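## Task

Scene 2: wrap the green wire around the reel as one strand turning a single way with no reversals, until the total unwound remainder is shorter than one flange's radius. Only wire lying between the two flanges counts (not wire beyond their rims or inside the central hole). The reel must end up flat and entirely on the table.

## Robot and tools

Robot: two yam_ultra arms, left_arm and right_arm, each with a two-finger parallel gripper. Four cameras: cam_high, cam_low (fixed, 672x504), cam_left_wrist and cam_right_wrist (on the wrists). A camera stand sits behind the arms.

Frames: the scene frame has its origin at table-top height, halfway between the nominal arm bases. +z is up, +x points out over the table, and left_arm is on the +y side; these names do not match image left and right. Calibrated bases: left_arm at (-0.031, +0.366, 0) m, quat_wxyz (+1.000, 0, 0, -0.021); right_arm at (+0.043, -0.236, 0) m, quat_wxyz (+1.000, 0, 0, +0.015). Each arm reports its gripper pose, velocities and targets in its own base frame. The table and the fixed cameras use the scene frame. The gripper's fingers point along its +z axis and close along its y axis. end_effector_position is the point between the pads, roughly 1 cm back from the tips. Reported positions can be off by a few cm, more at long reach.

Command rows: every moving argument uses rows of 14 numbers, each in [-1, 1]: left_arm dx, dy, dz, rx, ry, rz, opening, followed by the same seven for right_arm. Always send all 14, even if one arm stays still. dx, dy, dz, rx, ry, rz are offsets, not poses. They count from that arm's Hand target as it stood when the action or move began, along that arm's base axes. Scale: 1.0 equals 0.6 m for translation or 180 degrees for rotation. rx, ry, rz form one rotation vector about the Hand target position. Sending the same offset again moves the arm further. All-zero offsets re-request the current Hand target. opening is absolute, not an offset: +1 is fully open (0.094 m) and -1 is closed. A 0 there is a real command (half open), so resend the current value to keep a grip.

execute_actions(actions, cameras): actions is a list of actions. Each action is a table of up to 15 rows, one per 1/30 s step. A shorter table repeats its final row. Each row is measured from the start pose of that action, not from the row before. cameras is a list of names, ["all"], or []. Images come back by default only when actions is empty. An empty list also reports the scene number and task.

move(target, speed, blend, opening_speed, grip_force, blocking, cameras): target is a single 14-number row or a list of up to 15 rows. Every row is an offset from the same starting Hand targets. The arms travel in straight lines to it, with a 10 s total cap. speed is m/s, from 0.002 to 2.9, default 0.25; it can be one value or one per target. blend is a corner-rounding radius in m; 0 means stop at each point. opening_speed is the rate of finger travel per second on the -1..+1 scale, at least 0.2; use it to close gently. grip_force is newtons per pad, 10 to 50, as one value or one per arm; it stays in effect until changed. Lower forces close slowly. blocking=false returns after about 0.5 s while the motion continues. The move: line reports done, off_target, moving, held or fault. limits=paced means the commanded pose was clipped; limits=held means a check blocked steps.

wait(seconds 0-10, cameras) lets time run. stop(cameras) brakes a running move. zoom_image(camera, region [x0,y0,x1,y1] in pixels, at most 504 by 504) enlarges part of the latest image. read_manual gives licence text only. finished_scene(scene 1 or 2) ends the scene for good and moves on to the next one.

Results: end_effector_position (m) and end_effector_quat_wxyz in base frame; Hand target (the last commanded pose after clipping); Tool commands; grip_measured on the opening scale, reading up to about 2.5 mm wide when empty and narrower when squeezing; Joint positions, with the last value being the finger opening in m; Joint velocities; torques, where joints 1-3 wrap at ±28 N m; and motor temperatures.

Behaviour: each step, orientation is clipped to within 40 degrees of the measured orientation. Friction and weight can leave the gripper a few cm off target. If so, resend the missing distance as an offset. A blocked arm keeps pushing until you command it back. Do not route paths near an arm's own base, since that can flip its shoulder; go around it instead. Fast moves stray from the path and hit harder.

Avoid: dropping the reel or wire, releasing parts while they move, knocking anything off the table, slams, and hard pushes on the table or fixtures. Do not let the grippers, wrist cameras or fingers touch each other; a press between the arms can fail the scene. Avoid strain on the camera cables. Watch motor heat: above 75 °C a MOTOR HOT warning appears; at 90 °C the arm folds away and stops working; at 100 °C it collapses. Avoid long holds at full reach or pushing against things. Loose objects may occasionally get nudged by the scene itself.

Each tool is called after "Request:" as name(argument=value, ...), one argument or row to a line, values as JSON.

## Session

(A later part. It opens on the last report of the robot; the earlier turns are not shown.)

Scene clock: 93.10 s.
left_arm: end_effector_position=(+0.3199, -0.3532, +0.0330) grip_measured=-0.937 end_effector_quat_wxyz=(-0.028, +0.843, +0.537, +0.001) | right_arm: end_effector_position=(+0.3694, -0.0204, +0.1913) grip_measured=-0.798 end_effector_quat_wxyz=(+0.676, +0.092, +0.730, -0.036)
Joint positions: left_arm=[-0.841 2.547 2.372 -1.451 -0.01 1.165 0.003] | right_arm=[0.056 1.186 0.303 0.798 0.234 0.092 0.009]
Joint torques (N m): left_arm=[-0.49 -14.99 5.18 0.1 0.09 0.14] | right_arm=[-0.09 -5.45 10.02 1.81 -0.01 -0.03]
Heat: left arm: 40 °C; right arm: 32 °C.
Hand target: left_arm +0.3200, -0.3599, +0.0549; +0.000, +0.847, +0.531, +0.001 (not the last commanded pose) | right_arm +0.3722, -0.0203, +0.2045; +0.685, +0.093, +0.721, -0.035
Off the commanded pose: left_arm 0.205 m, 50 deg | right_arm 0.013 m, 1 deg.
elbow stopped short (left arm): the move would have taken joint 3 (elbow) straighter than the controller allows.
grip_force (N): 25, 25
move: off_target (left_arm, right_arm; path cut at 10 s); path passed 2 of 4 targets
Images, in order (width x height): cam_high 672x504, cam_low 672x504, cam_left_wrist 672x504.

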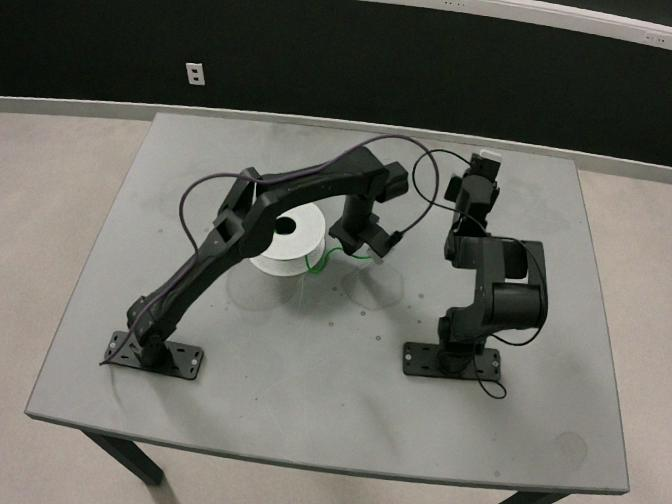

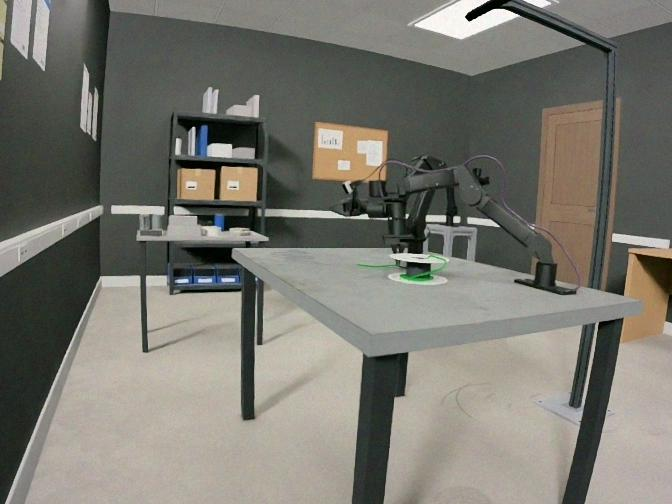

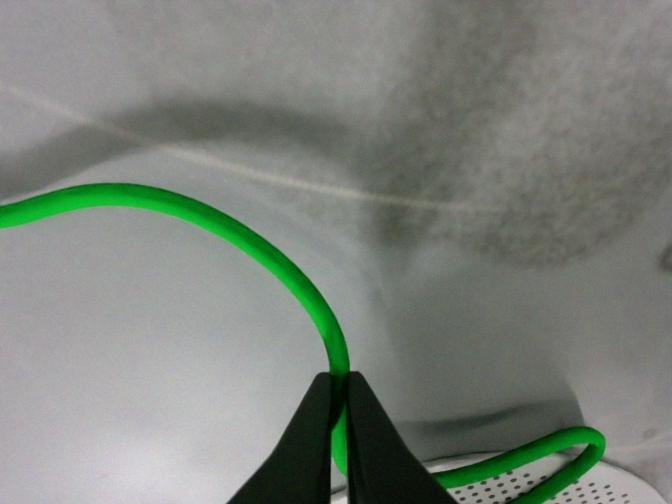

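Request:
move(
  target=[
    [-0.133,0.05,0,0,0,-0.18,-1,0,0,0,0,0,0,-0.8],
    [-0.192,0.133,0,0,0,-0.273,-1,0,0,0,0,0,0,-0.8],
    [-0.225,0.2665,0,0,0,-0.273,-1,0,0,0,0,0,0,-0.8],
  ],
  speed=0.13,
  blend=[0.03,0.03,0],
  cameras=["cam_left_wrist","cam_high","cam_low"],
)

Request:
zoom_image(
  camera="cam_high",
  region=[180, 150, 400, 320],
)

Request:
zoom_image(
  camera="cam_low",
  region=[370, 235, 480, 315],
)

Scene clock: 99.53 s.
left_arm: end_effector_position=(+0.1840, -0.1993, +0.0502) grip_measured=-0.937 end_effector_quat_wxyz=(-0.013, +0.991, +0.132, -0.003) | right_arm: end_effector_position=(+0.3694, -0.0204, +0.1913) grip_measured=-0.798 end_effector_quat_wxyz=(+0.676, +0.092, +0.730, -0.036)
Joint positions: left_arm=[-0.835 1.642 1.074 -1.027 -0.009 2.041 0.003] | right_arm=[0.056 1.186 0.303 0.798 0.234 0.092 0.009]
Joint torques (N m): left_arm=[0.5 -6.99 4.93 0.14 0.11 0.13] | right_arm=[-0.03 -5.33 9.99 1.81 -0.02 -0.01]
Heat: left arm: 40 °C; right arm: 32 °C.
Hand target: left_arm +0.1850, -0.1999, +0.0549; +0.000, +0.991, +0.131, +0.001 | right_arm +0.3722, -0.0203, +0.2045; +0.685, +0.093, +0.721, -0.035
Off the commanded pose: left_arm 0.005 m, 2 deg | right_arm 0.013 m, 1 deg.
grip_force (N): 25, 25
move: off_target (right_arm)
Images, in order (width x height): cam_high 672x504, cam_low 672x504, cam_left_wrist 672x504.

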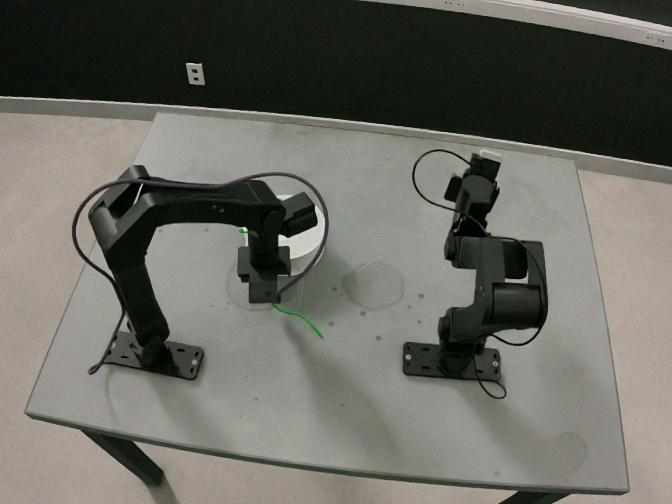

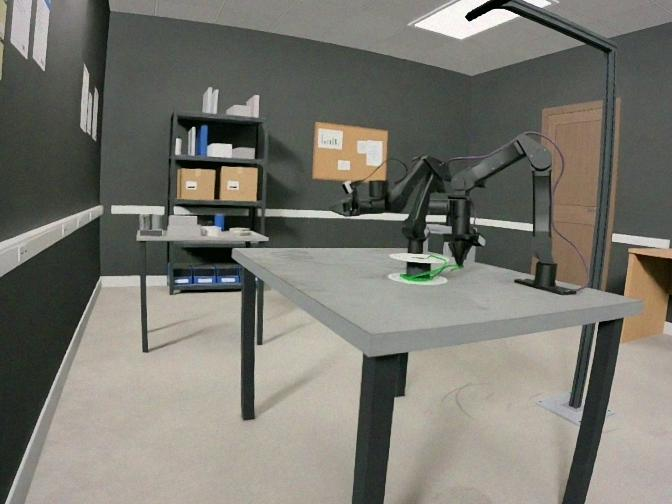

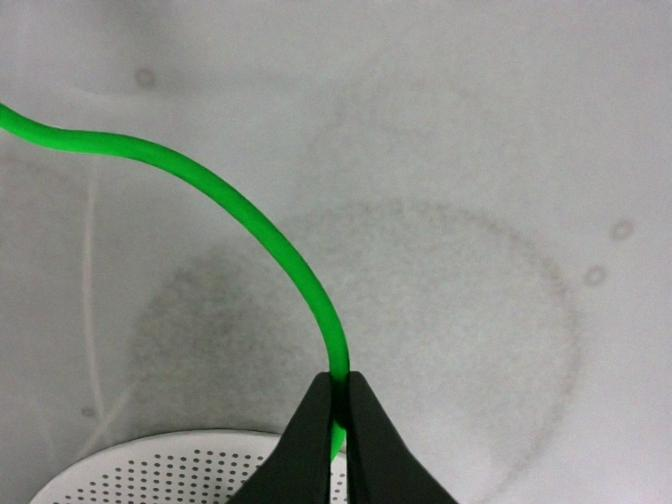

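Scaled by 2.291 from the camera's 672x504 image, which has a finer 960x720 frame.

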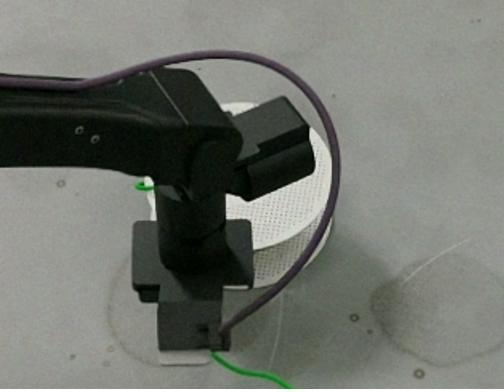

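Scaled by 4.582 from the camera's 672x504 image, which has a finer 960x720 frame.

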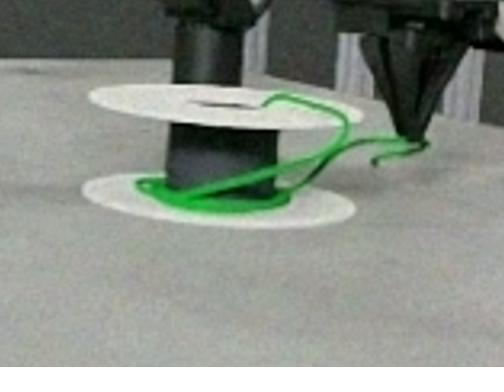

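Request:
move(
  target=[
    [0.05,0.158,0,0,0,0.122,-1,0,0,0,0,0,0,-0.8],
    [0.208,0.258,0,0,0,0.21,-1,0,0,0,0,0,0,-0.8],
  ],
  speed=0.12,
  blend=[0.03,0],
  cameras=["cam_left_wrist","cam_high","cam_low"],
)

Request:
zoom_image(
  camera="cam_high",
  region=[180, 150, 400, 320],
)

Request:
zoom_image(
  camera="cam_low",
  region=[370, 235, 480, 315],
)

Scene clock: 104.33 s.
left_arm: end_effector_position=(+0.3056, -0.0460, +0.0512) grip_measured=-0.937 end_effector_quat_wxyz=(-0.001, +0.897, +0.443, +0.001) | right_arm: end_effector_position=(+0.3694, -0.0204, +0.1913) grip_measured=-0.798 end_effector_quat_wxyz=(+0.676, +0.092, +0.730, -0.036)
Joint positions: left_arm=[-0.155 1.756 1.209 -1.023 -0.004 2.069 0.003] | right_arm=[0.056 1.186 0.303 0.798 0.234 0.092 0.009]
Joint torques (N m): left_arm=[0.59 -5.42 8.13 -0.02 0.06 0.04] | right_arm=[-0.06 -5.44 9.95 1.79 0 -0.03]
Heat: left arm: 39 °C; right arm: 32 °C.
Hand target: left_arm +0.3097, -0.0451, +0.0549; +0.000, +0.896, +0.445, +0.001 | right_arm +0.3722, -0.0203, +0.2045; +0.685, +0.093, +0.721, -0.035
Off the commanded pose: left_arm 0.006 m, 0 deg | right_arm 0.013 m, 1 deg.
grip_force (N): 25, 25
move: off_target (right_arm)
Images, in order (width x height): cam_high 672x504, cam_low 672x504, cam_left_wrist 672x504.

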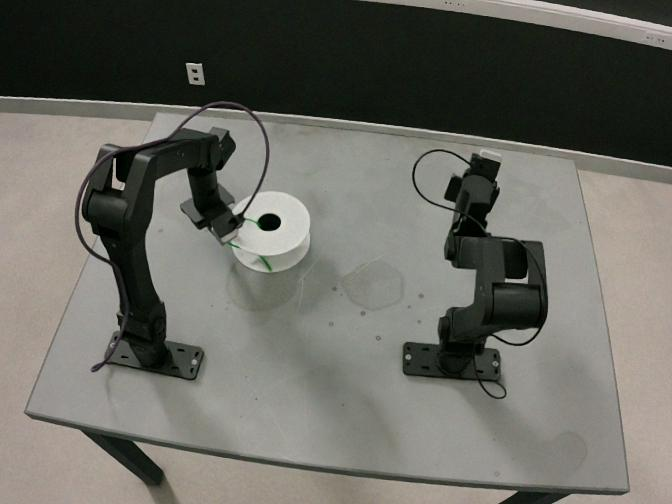

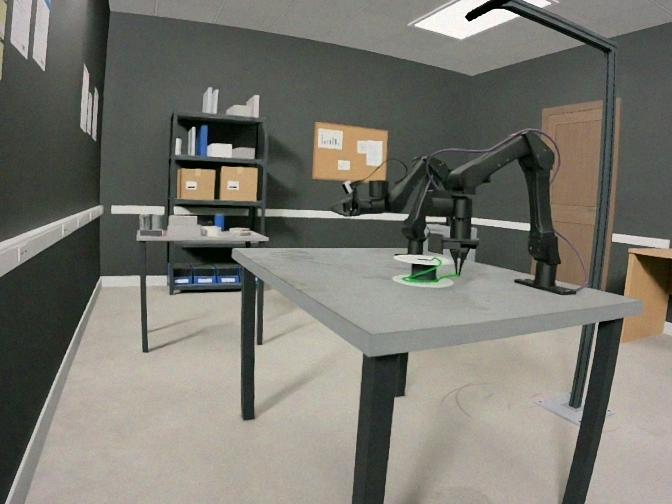

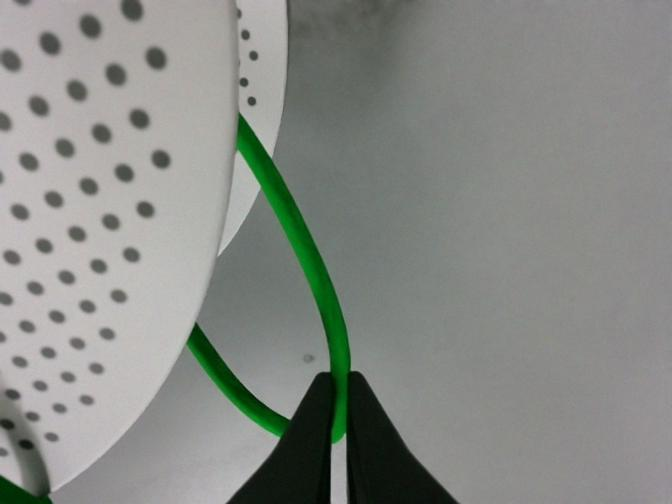

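Scaled by 2.291 from the camera's 672x504 image, which has a finer 960x720 frame.

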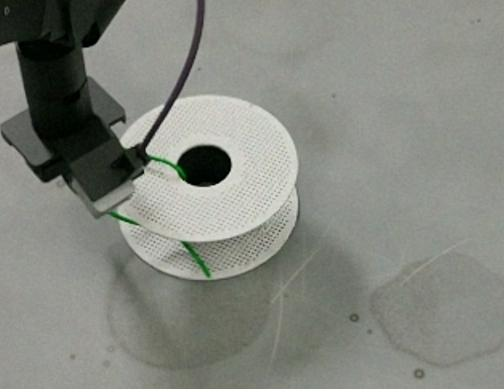

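Scaled by 4.582 from the camera's 672x504 image, which has a finer 960x720 frame.

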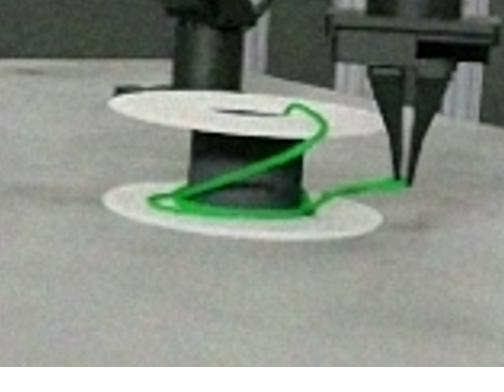

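Request:
move(
  target=[
    [-0.01,0.03,-0.06,0,0,0,-1,0,0,0.1,0,0,0,-0.8],
    [-0.01,0.03,-0.06,0,0,0,-0.45,0,0,0.1,0,0,0,-0.8],
    [-0.01,0.13,0.2,0,0,0,-0.45,0,0,0.1,0,0,0,-0.8],
  ],
  speed=[0.08,0.08,0.2],
  cameras=["cam_left_wrist","cam_high"],
)

Request:
zoom_image(
  camera="cam_high",
  region=[180, 150, 400, 320],
)

Scene clock: 113.03 s.
left_arm: end_effector_position=(+0.3021, +0.0313, +0.1701) grip_measured=-0.452 end_effector_quat_wxyz=(-0.047, +0.849, +0.525, +0.024) | right_arm: end_effector_position=(+0.3719, -0.0203, +0.2513) grip_measured=-0.798 end_effector_quat_wxyz=(+0.678, +0.093, +0.729, -0.036)
Joint positions: left_arm=[0.038 1.704 1.621 -1.491 -0.105 2.072 0.026] | right_arm=[0.056 1.03 0.493 0.455 0.234 0.092 0.009]
Joint torques (N m): left_arm=[0.16 -5.18 8.53 -0.11 -0.09 0.08] | right_arm=[-0.05 -4.59 10.93 1.8 -0.03 -0.01]
Heat: left arm: 38 °C; right arm: 33 °C.
Hand target: left_arm +0.3037, +0.0328, +0.1749; +0.000, +0.896, +0.445, +0.001 | right_arm +0.3722, -0.0203, +0.2646; +0.686, +0.093, +0.721, -0.035
Off the commanded pose: left_arm 0.005 m, 12 deg | right_arm 0.013 m, 1 deg.
joint sent to its limit (left arm) — joint 6 (wrist roll), upper limit. The joint targets are off in orientation, not in position.
grip_force (N): 25, 25
move: off_target (left_arm, right_arm)
Images, in order (width x height): cam_high 672x504, cam_left_wrist 672x504.

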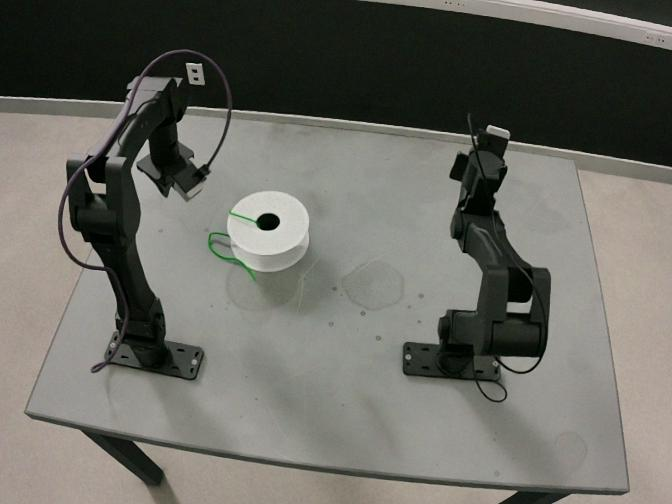

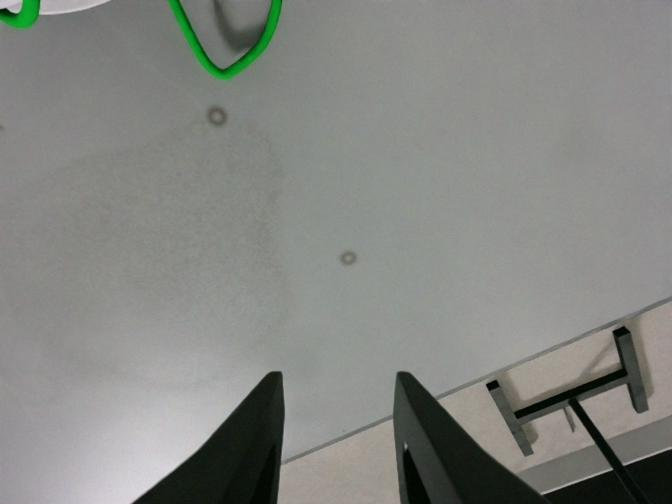

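Scaled by 2.291 from the camera's 672x504 image, which has a finer 960x720 frame.

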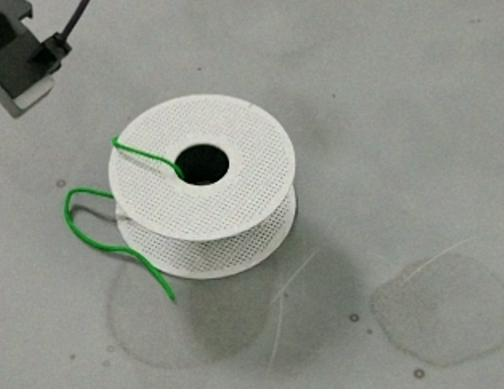

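Request:
execute_actions(
  actions=[],
)

Scene clock: 119.13 s.
left_arm: end_effector_position=(+0.3020, +0.0314, +0.1701) grip_measured=-0.452 end_effector_quat_wxyz=(-0.047, +0.849, +0.525, +0.024) | right_arm: end_effector_position=(+0.3719, -0.0203, +0.2513) grip_measured=-0.798 end_effector_quat_wxyz=(+0.678, +0.093, +0.729, -0.036)
Joint positions: left_arm=[0.038 1.704 1.621 -1.492 -0.105 2.072 0.026] | right_arm=[0.056 1.03 0.493 0.455 0.234 0.092 0.009]
Joint velocities: within noise
Joint torques (N m): left_arm=[0.16 -5.19 8.54 -0.08 -0.1 0.08] | right_arm=[-0.05 -4.57 10.99 1.81 -0.01 -0.02]
Motor temperatures (°C): left_arm=[27 37 32 23 23 24 25] | right_arm=[22 28 28 34 22 24 22]
Heat: left arm: 37 °C; right arm: 34 °C.
Hand target: left_arm +0.3037, +0.0329, +0.1749; +0.000, +0.896, +0.445, +0.001 | right_arm +0.3722, -0.0203, +0.2646; +0.686, +0.093, +0.721, -0.035
Tool commands: left_gripper/opening=-0.45 right_gripper/opening=-0.8
Off the commanded pose: left_arm 0.005 m, 12 deg | right_arm 0.013 m, 1 deg.
grip_force (N): 25, 25

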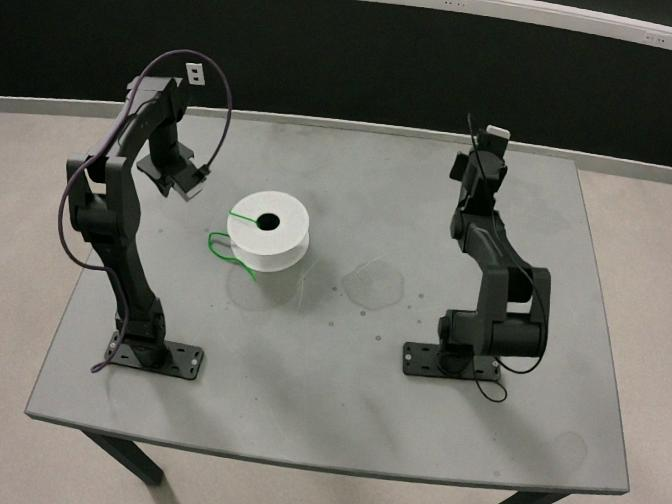

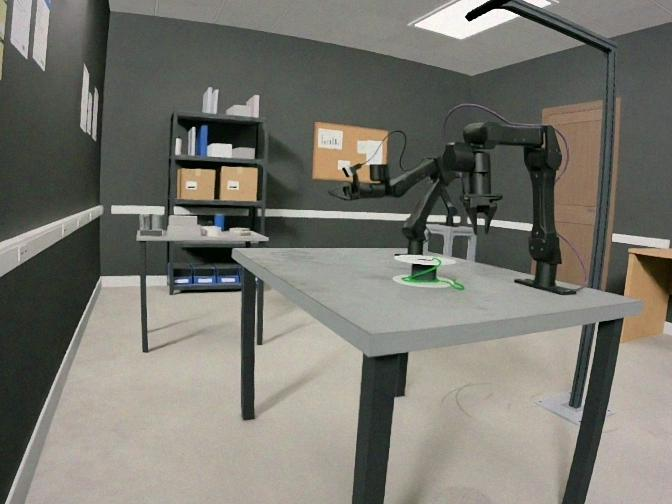

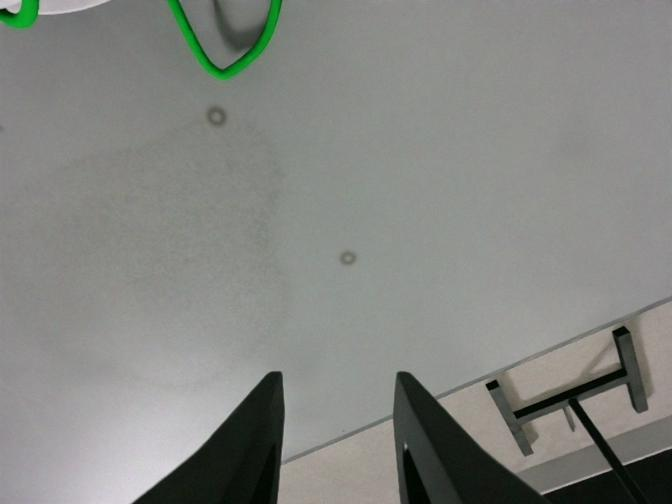

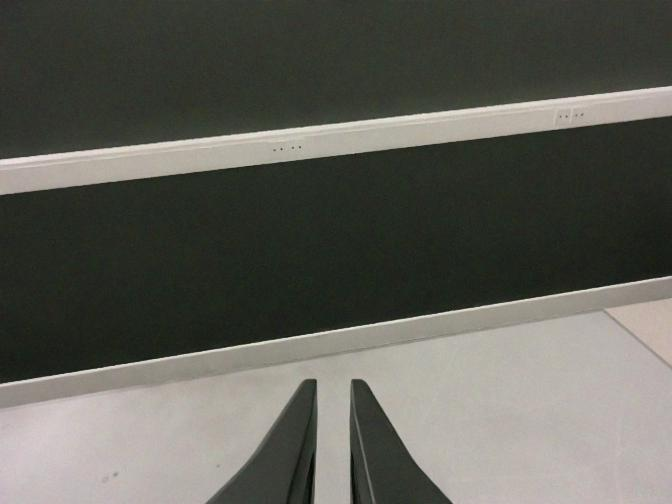

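Request:
zoom_image(
  camera="cam_high",
  region=[190, 170, 330, 300],
)

Request:
zoom_image(
  camera="cam_low",
  region=[370, 240, 490, 310],
)

Scaled by 3.600 from the camera's 672x504 image, which has a finer 960x720 frame.

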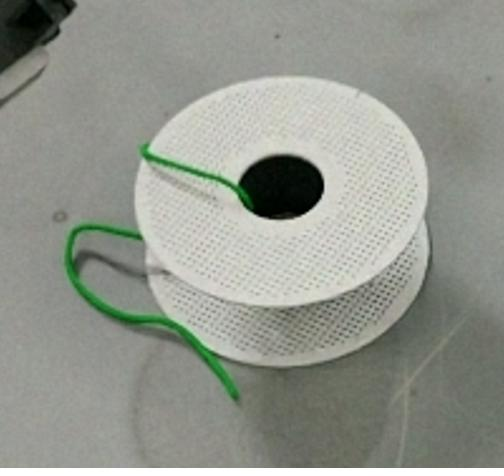

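Scaled by 4.200 from the camera's 672x504 image, which has a finer 960x720 frame.

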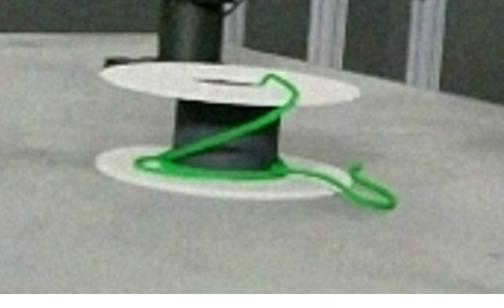

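Request:
move(
  target=[
    [0,0.0,0.03,0,0,0.547,-0.45, -0.1,0.3,0.0,0.1143,0.2157,-0.0783,-0.8],
    [0.0,0.05,0.03,0,0,-0.906,-0.45, -0.187,0.717,-0.14,0.2287,0.4315,-0.1567,-0.8],
  ],
  speed=0.35,
  blend=0.05,
  cameras=["cam_right_wrist","cam_left_wrist","cam_high"],
)

Scene clock: 131.93 s.
left_arm: end_effector_position=(+0.3013, +0.0597, +0.1870) grip_measured=-0.452 end_effector_quat_wxyz=(+0.001, -0.565, +0.825, -0.002) | right_arm: end_effector_position=(+0.2621, +0.4078, +0.1838) grip_measured=-0.798 end_effector_quat_wxyz=(+0.021, +0.417, +0.901, +0.119)
Joint positions: left_arm=[0.194 1.727 1.72 -1.56 0.002 -1.007 0.026] | right_arm=[1.001 2.326 2.565 -1.567 0.009 1.867 0.009]
Joint torques (N m): left_arm=[0.66 -5.67 8.21 0.03 -0.03 -0.08] | right_arm=[0.18 -12.38 9.09 0.52 -0.1 0.09]
Heat: left arm: 36 °C; right arm: 34 °C.
Hand target: left_arm +0.3037, +0.0630, +0.1930; +0.000, -0.572, +0.820, +0.000 | right_arm +0.2600, +0.4099, +0.1806; -0.001, +0.423, +0.906, +0.000
Off the commanded pose: left_arm 0.007 m, 1 deg | right_arm 0.004 m, 14 deg.
joint sent to its limit (left arm) — joint 4 (wrist pitch), lower limit. The joint targets still meet the commanded pose.
joint sent to its limit (right arm) — joint 4 (wrist pitch), lower limit. The joint targets are off in orientation, not in position.
grip_force (N): 25, 25
move: off_target (right_arm)
Images, in order (width x height): cam_high 672x504, cam_left_wrist 672x504, cam_right_wrist 672x504.

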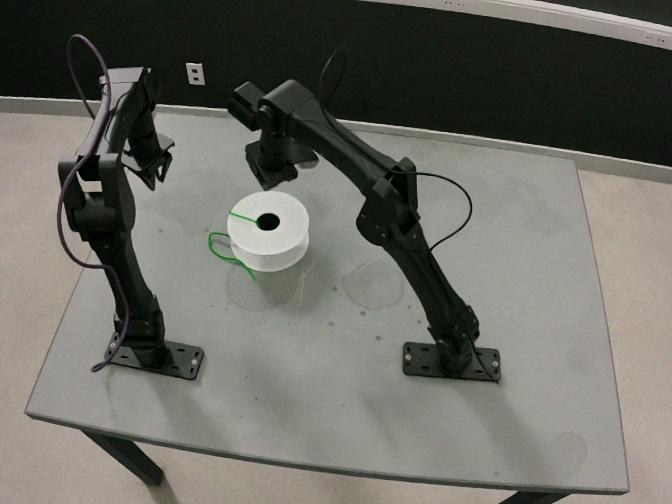

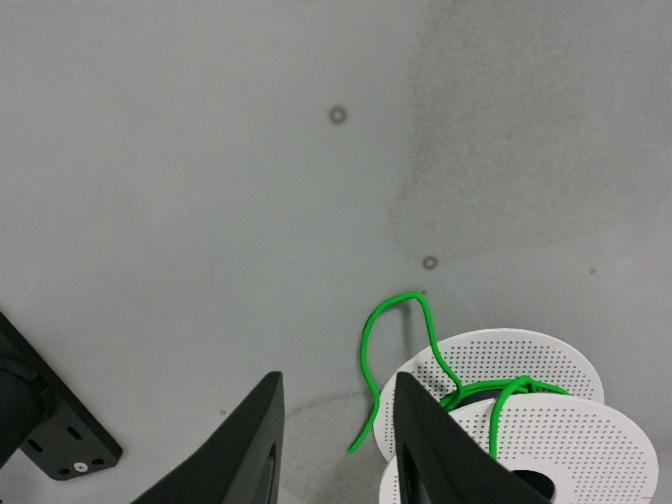

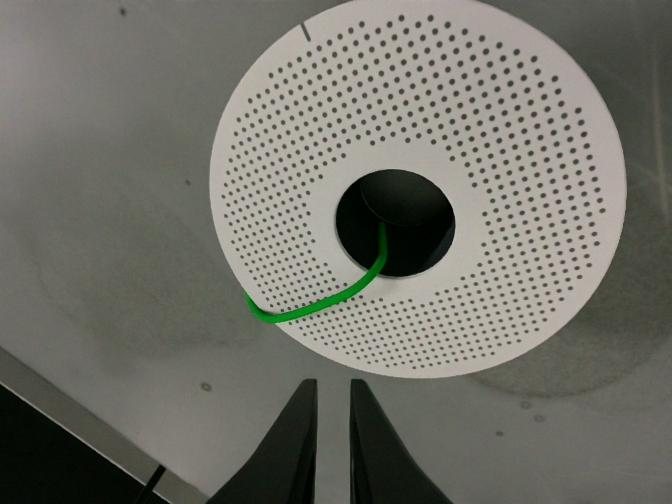

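Request:
move(
  target=[
    [0,0,0,0,0,0,-0.45, 0.004,-0.007,-0.1,0,0,0,-0.85],
    [0,0,0,0,0,0,-0.45, 0.004,-0.007,-0.214,0,0,0,-0.85],
  ],
  speed=[0.15,0.06],
  cameras=["cam_left_wrist","cam_right_wrist","cam_high"],
)

Scene clock: 137.30 s.
left_arm: end_effector_position=(+0.3013, +0.0597, +0.1870) grip_measured=-0.452 end_effector_quat_wxyz=(+0.001, -0.565, +0.825, -0.002) | right_arm: end_effector_position=(+0.2620, +0.4086, +0.0654) grip_measured=-0.848 end_effector_quat_wxyz=(+0.005, +0.420, +0.907, +0.014)
Joint positions: left_arm=[0.194 1.727 1.72 -1.56 0.002 -1.008 0.026] | right_arm=[1.001 2.483 2.385 -1.444 0.006 1.868 0.007]
Joint torques (N m): left_arm=[0.68 -5.68 8.23 0.02 -0.02 -0.08] | right_arm=[-0.7 -13.6 6.28 0.31 -0.11 -0.03]
Heat: left arm: 35 °C; right arm: 33 °C.
Hand target: left_arm +0.3037, +0.0630, +0.1930; +0.000, -0.572, +0.820, +0.000 | right_arm +0.2624, +0.4057, +0.0523; +0.000, +0.423, +0.906, +0.000
Off the commanded pose: left_arm 0.007 m, 1 deg | right_arm 0.013 m, 2 deg.
joint sent to its limit (left arm) — joint 4 (wrist pitch), lower limit. The joint targets still meet the commanded pose.
grip_force (N): 25, 25
move: off_target (right_arm)
Images, in order (width x height): cam_high 672x504, cam_left_wrist 672x504, cam_right_wrist 672x504.

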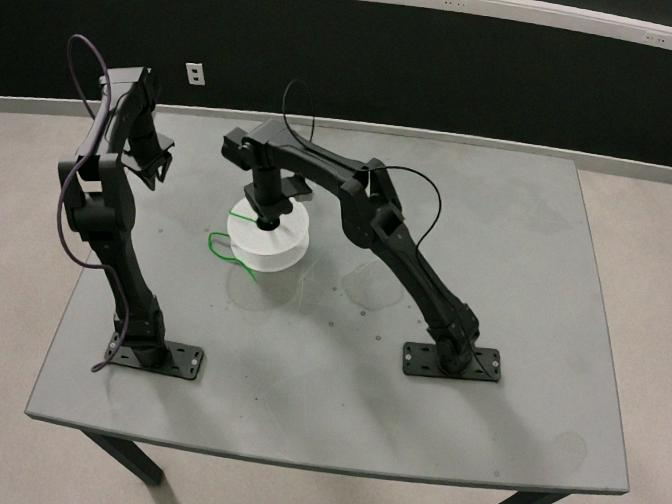

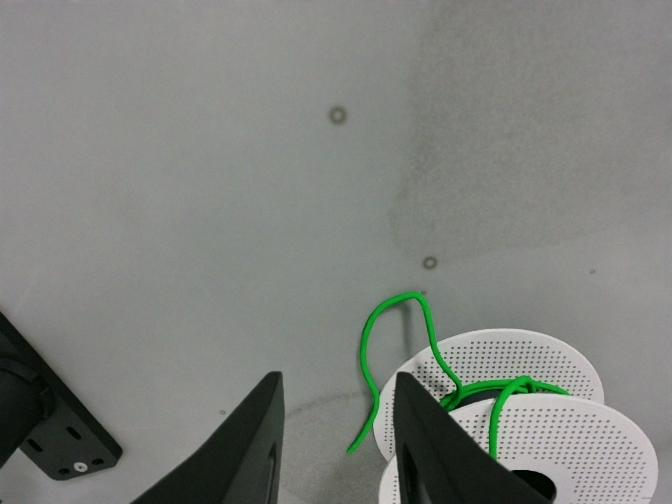

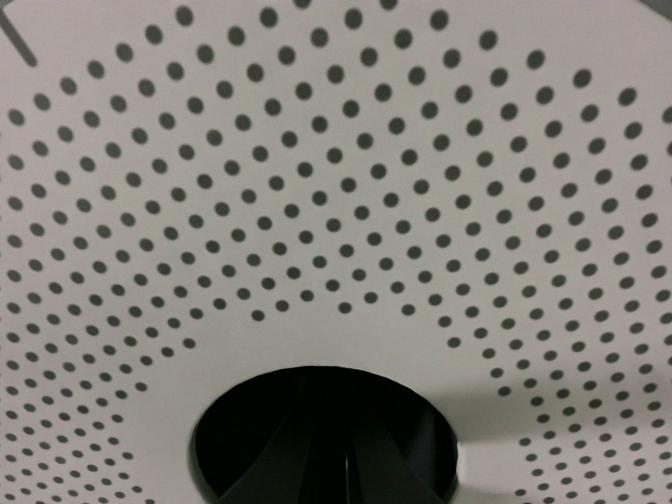

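Request:
move(
  target=[0,0,0,0,0,0,-0.45, 0,0,-0.012,0,0,0,-0.85],
  speed=0.05,
)

Scene clock: 139.10 s.
left_arm: end_effector_position=(+0.3013, +0.0597, +0.1870) grip_measured=-0.452 end_effector_quat_wxyz=(+0.001, -0.565, +0.825, -0.002) | right_arm: end_effector_position=(+0.2623, +0.4091, +0.0569) grip_measured=-0.848 end_effector_quat_wxyz=(+0.005, +0.420, +0.907, +0.013)
Joint positions: left_arm=[0.194 1.727 1.72 -1.56 0.002 -1.008 0.026] | right_arm=[1.001 2.483 2.351 -1.412 0.006 1.868 0.007]
Joint torques (N m): left_arm=[0.68 -5.67 8.21 0.03 -0.03 -0.08] | right_arm=[-0.66 -13.9 6.09 0.33 -0.11 0]
Heat: left arm: 35 °C; right arm: 33 °C.
Hand target: left_arm +0.3037, +0.0630, +0.1930; +0.000, -0.572, +0.820, +0.000 | right_arm +0.2623, +0.4056, +0.0450; -0.001, +0.423, +0.906, +0.000
Off the commanded pose: left_arm 0.007 m, 1 deg | right_arm 0.012 m, 2 deg.
joint sent to its limit (left arm) — joint 4 (wrist pitch), lower limit. The joint targets still meet the commanded pose.
grip_force (N): 25, 25
move: off_target (right_arm)

Request:
move(
  target=[0,0,0,0,0,0,-0.45, 0,0,-0.005,0,0,0,0.02],
  speed=0.05,
  opening_speed=0.3,
  cameras=["cam_right_wrist","cam_left_wrist"],
)

Scene clock: 142.90 s.
left_arm: end_effector_position=(+0.3013, +0.0597, +0.1870) grip_measured=-0.452 end_effector_quat_wxyz=(+0.001, -0.565, +0.825, -0.002) | right_arm: end_effector_position=(+0.2615, +0.4117, +0.0651) grip_measured=-0.115 end_effector_quat_wxyz=(+0.001, +0.420, +0.907, +0.026)
Joint positions: left_arm=[0.194 1.727 1.72 -1.56 0.002 -1.008 0.026] | right_arm=[1.001 2.458 2.337 -1.399 -0.005 1.868 0.042]
Joint torques (N m): left_arm=[0.68 -5.67 8.23 0.02 -0.03 -0.08] | right_arm=[-0.68 -12.11 5.68 0.37 -0.01 -0.01]
Heat: left arm: 35 °C; right arm: 32 °C.
Hand target: left_arm +0.3037, +0.0630, +0.1930; +0.000, -0.572, +0.820, +0.000 | right_arm +0.2623, +0.4057, +0.0420; -0.001, +0.423, +0.906, +0.000
Off the commanded pose: left_arm 0.007 m, 1 deg | right_arm 0.024 m, 3 deg.
joint sent to its limit (left arm) — joint 4 (wrist pitch), lower limit. The joint targets still meet the commanded pose.
grip_force (N): 25, 25
move: off_target (right_arm)
Images, in order (width x height): cam_left_wrist 672x504, cam_right_wrist 672x504.

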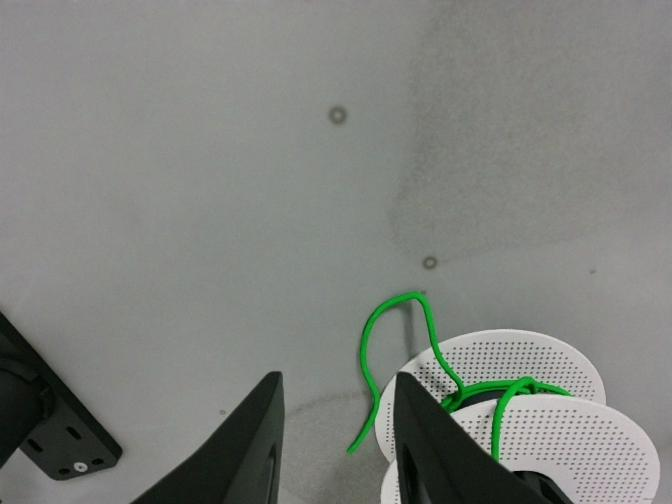

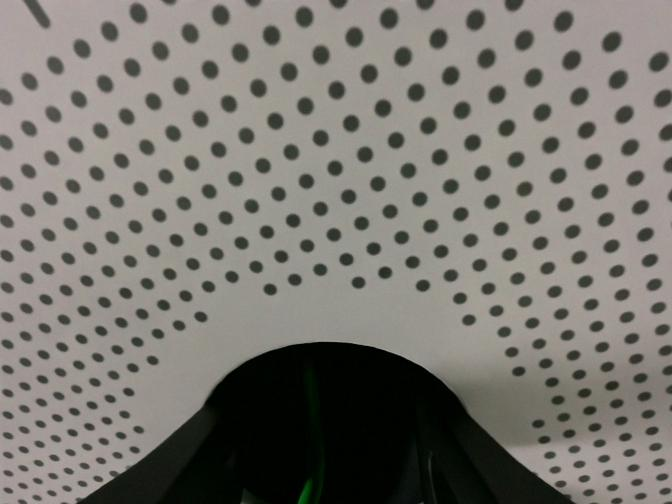

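Request:
move(
  target=[0.0372,-0.1717,-0.2133,0,0,0.09,-0.45, 0,0,0,0,0,0,0.02],
  speed=0.2,
  cameras=["cam_left_wrist"],
)

Scene clock: 147.50 s.
left_arm: end_effector_position=(+0.3104, -0.0337, +0.0745) grip_measured=-0.452 end_effector_quat_wxyz=(-0.026, -0.649, +0.760, +0.015) | right_arm: end_effector_position=(+0.2615, +0.4117, +0.0651) grip_measured=-0.115 end_effector_quat_wxyz=(+0.001, +0.420, +0.907, +0.026)
Joint positions: left_arm=[-0.102 1.799 1.355 -1.184 0.016 -1.515 0.026] | right_arm=[1.001 2.458 2.337 -1.399 -0.005 1.868 0.042]
Joint torques (N m): left_arm=[0.51 -7.19 6.26 -0.02 -0.07 0.05] | right_arm=[-0.64 -12.22 5.52 0.39 0.01 -0.01]
Heat: left arm: 35 °C; right arm: 32 °C.
Hand target: left_arm +0.3115, -0.0304, +0.0787; -0.020, -0.651, +0.759, +0.013 (not the last commanded pose) | right_arm +0.2623, +0.4057, +0.0420; -0.001, +0.423, +0.906, +0.000
Off the commanded pose: left_arm 0.019 m, 6 deg | right_arm 0.024 m, 3 deg.
grip_force (N): 25, 25
move: held (left_arm; a check stopped the path), off_target (right_arm); limits=held
pose unreachable (left arm): on one or more control steps of this call, first in action 0 (counted from 0), this arm could not follow its commanded pose, so it was not sent that pose on those steps. It may still have moved: this result reports where it is.
cause: moving toward the commanded pose would bring a part of the arm too close to another arm (this arm's wrist (the part past joint 4) and the right arm's wrist (the part past joint 4), at the place that arm is still heading or pushing toward).
Images, in order (width x height): cam_left_wrist 672x504.

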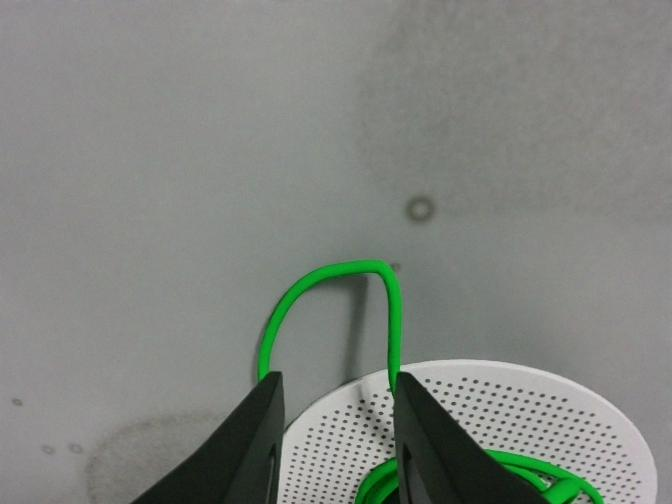

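Request:
move(
  target=[0.0225,0.0257,0.0,-0.0833,0,0,-0.45, 0,0,0,0,0,0,0.02],
  speed=0.2,
  cameras=["cam_left_wrist"],
)

Scene clock: 153.23 s.
left_arm: end_effector_position=(+0.3213, -0.0162, +0.0755) grip_measured=-0.452 end_effector_quat_wxyz=(-0.104, -0.643, +0.754, -0.084) | right_arm: end_effector_position=(+0.2615, +0.4117, +0.0651) grip_measured=-0.115 end_effector_quat_wxyz=(+0.001, +0.420, +0.907, +0.026)
Joint positions: left_arm=[0.09 1.841 1.387 -1.191 0.257 -1.314 0.026] | right_arm=[1.001 2.458 2.337 -1.399 -0.005 1.868 0.042]
Joint torques (N m): left_arm=[0.43 -5.96 8.13 -0.17 0.17 0.06] | right_arm=[-0.65 -12.22 5.59 0.39 0 0]
Heat: left arm: 35 °C; right arm: 32 °C.
Hand target: left_arm +0.3252, -0.0151, +0.0788; -0.104, -0.642, +0.754, -0.086 | right_arm +0.2623, +0.4057, +0.0420; -0.001, +0.423, +0.906, +0.000
Off the commanded pose: left_arm 0.005 m, 0 deg | right_arm 0.024 m, 3 deg.
grip_force (N): 25, 25
move: off_target (right_arm)
Images, in order (width x height): cam_left_wrist 672x504.

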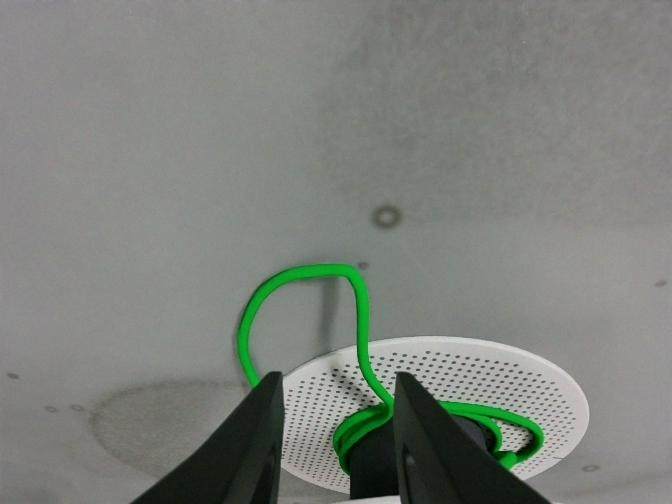

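Request:
move(
  target=[
    [-0.001,-0.049,-0.05,0,0,0,-0.45, 0,0,0,0,0,0,0.02],
    [-0.001,-0.049,-0.1155,0,0,0,-0.45, 0,0,0,0,0,0,0.02],
  ],
  speed=[0.15,0.06],
  cameras=["cam_left_wrist"],
)

Scene clock: 158.80 s.
left_arm: end_effector_position=(+0.3232, -0.0440, +0.0148) grip_measured=-0.452 end_effector_quat_wxyz=(-0.106, -0.640, +0.756, -0.087) | right_arm: end_effector_position=(+0.2615, +0.4117, +0.0651) grip_measured=-0.115 end_effector_quat_wxyz=(+0.001, +0.420, +0.907, +0.026)
Joint positions: left_arm=[0.01 1.912 1.226 -0.937 0.271 -1.389 0.026] | right_arm=[1.001 2.458 2.337 -1.399 -0.005 1.868 0.042]
Joint torques (N m): left_arm=[-0.27 -6.13 4.63 0.25 0.11 -0.08] | right_arm=[-0.66 -12.18 5.61 0.39 -0.01 -0.02]
Motor temperatures (°C): left_arm=[27 35 32 23 23 24 25] | right_arm=[22 33 27 31 22 24 24]
Heat: left arm: 35 °C; right arm: 33 °C.
Hand target: left_arm +0.3245, -0.0445, +0.0095; -0.104, -0.642, +0.754, -0.086 | right_arm +0.2623, +0.4057, +0.0420; -0.001, +0.423, +0.906, +0.000
Off the commanded pose: left_arm 0.006 m, 0 deg | right_arm 0.024 m, 3 deg.
grip_force (N): 25, 25
move: off_target (right_arm)
Images, in order (width x height): cam_left_wrist 672x504.

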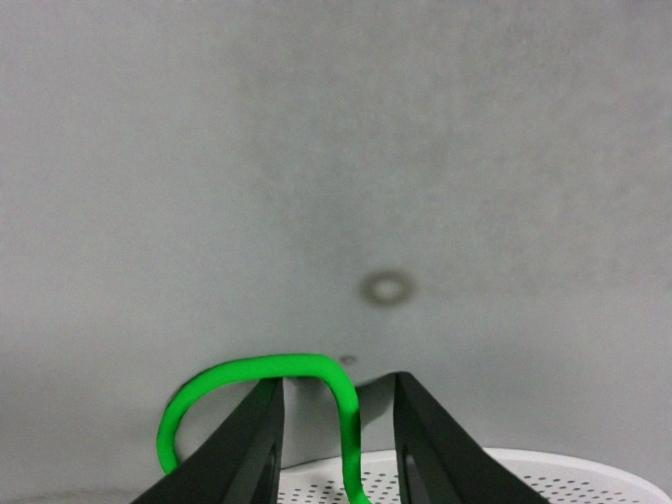

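Request:
move(
  target=[0,0,0,0,0,0,-1, 0,0,0,0,0,0,0.02],
  grip_force=[40,25],
  cameras=["cam_left_wrist"],
)

Scene clock: 161.07 s.
left_arm: end_effector_position=(+0.3273, -0.0441, +0.0147) grip_measured=-0.942 end_effector_quat_wxyz=(-0.100, -0.640, +0.756, -0.093) | right_arm: end_effector_position=(+0.2615, +0.4117, +0.0651) grip_measured=-0.115 end_effector_quat_wxyz=(+0.001, +0.420, +0.907, +0.026)
Joint positions: left_arm=[0.01 1.912 1.226 -0.921 0.271 -1.39 0.003] | right_arm=[1.001 2.458 2.337 -1.399 -0.005 1.868 0.042]
Joint torques (N m): left_arm=[-0.25 -6.16 4.66 0.09 0.11 -0.07] | right_arm=[-0.68 -12.15 5.6 0.38 -0.01 -0.02]
Heat: left arm: 34 °C; right arm: 33 °C.
Hand target: left_arm +0.3245, -0.0445, +0.0095; -0.104, -0.643, +0.754, -0.086 | right_arm +0.2623, +0.4057, +0.0420; -0.001, +0.423, +0.906, +0.000
Off the commanded pose: left_arm 0.006 m, 1 deg | right_arm 0.024 m, 3 deg.
grip_force (N): 40, 25
move: off_target (right_arm)
Images, in order (width x height): cam_left_wrist 672x504.

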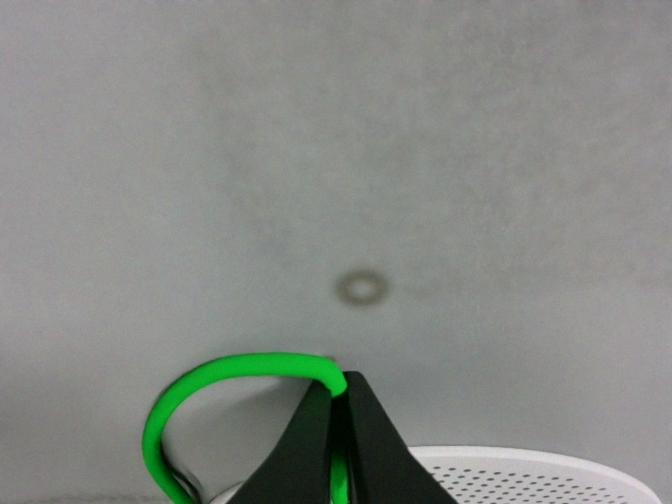

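Request:
move(
  target=[0.0,0.23,0.035,0,0,0,-1, 0,0,0,0,0,0,0.02],
  speed=0.06,
  cameras=["cam_left_wrist","cam_right_wrist","cam_high","cam_low"],
)

Scene clock: 166.63 s.
left_arm: end_effector_position=(+0.3189, +0.0793, +0.0299) grip_measured=-0.944 end_effector_quat_wxyz=(-0.122, -0.640, +0.752, -0.098) | right_arm: end_effector_position=(+0.2616, +0.4119, +0.0651) grip_measured=-0.113 end_effector_quat_wxyz=(+0.001, +0.420, +0.907, +0.026)
Joint positions: left_arm=[0.384 2.006 1.412 -1.15 0.263 -1.004 0.003] | right_arm=[1.001 2.458 2.337 -1.398 -0.005 1.868 0.042]
Joint torques (N m): left_arm=[1.29 -6.87 8.08 -0.15 -0.27 0.08] | right_arm=[-0.72 -12.19 5.63 0.37 0.01 -0.01]
Heat: left arm: 34 °C; right arm: 34 °C.
Hand target: left_arm +0.3244, +0.0936, +0.0304; -0.105, -0.643, +0.754, -0.086 | right_arm +0.2623, +0.4057, +0.0420; -0.001, +0.423, +0.906, +0.000
Off the commanded pose: left_arm 0.015 m, 2 deg | right_arm 0.024 m, 3 deg.
grip_force (N): 40, 25
move: off_target (left_arm, right_arm)

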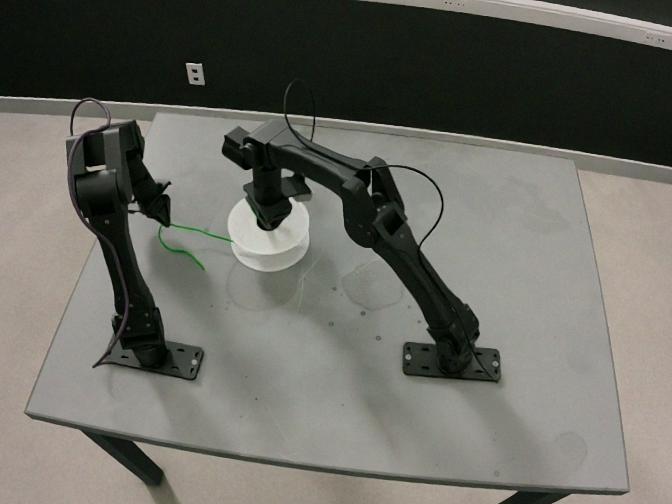

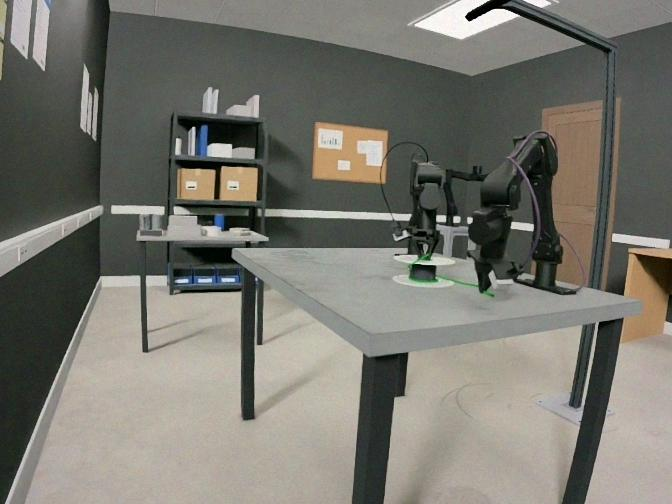

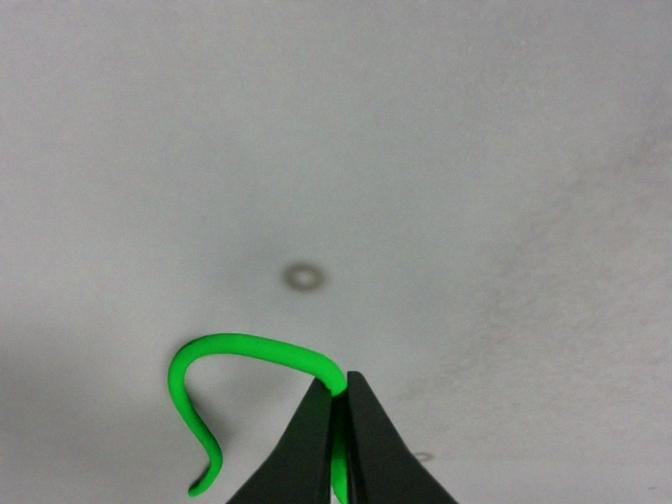

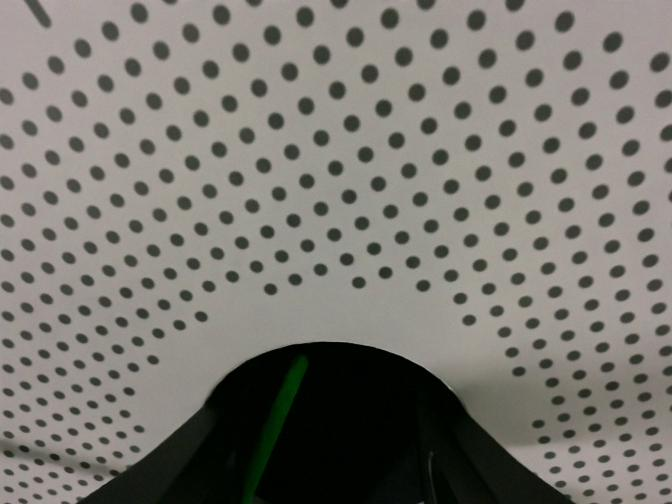

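Request:
zoom_image(
  camera="cam_high",
  region=[140, 170, 330, 300],
)

Request:
zoom_image(
  camera="cam_low",
  region=[370, 220, 510, 310],
)

Request:
zoom_image(
  camera="cam_right_wrist",
  region=[180, 300, 500, 504],
)

Scaled by 2.653 from the camera's 672x504 image, which has a finer 960x720 frame.

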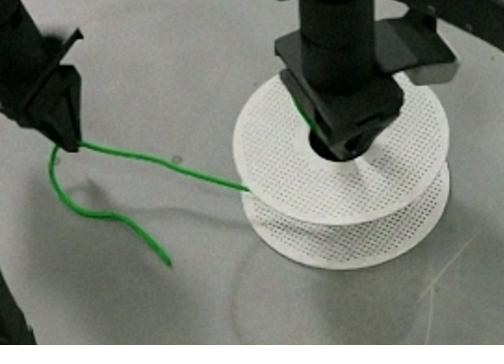

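Scaled by 3.600 from the camera's 672x504 image, which has a finer 960x720 frame.

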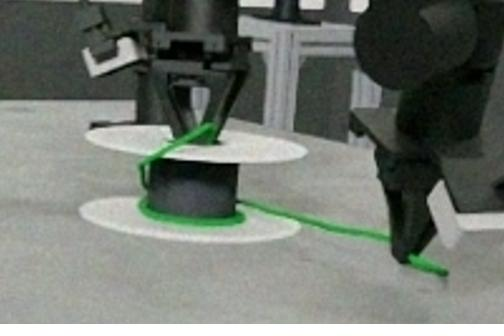

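Scaled by 1.575 from the camera's 672x504 image, which has a finer 960x720 frame.

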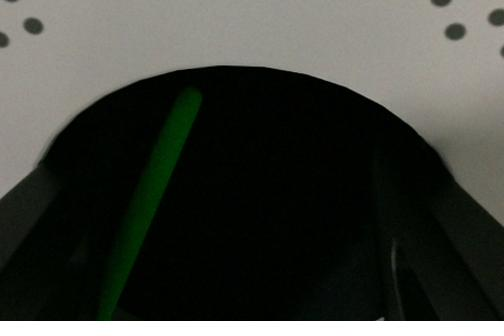

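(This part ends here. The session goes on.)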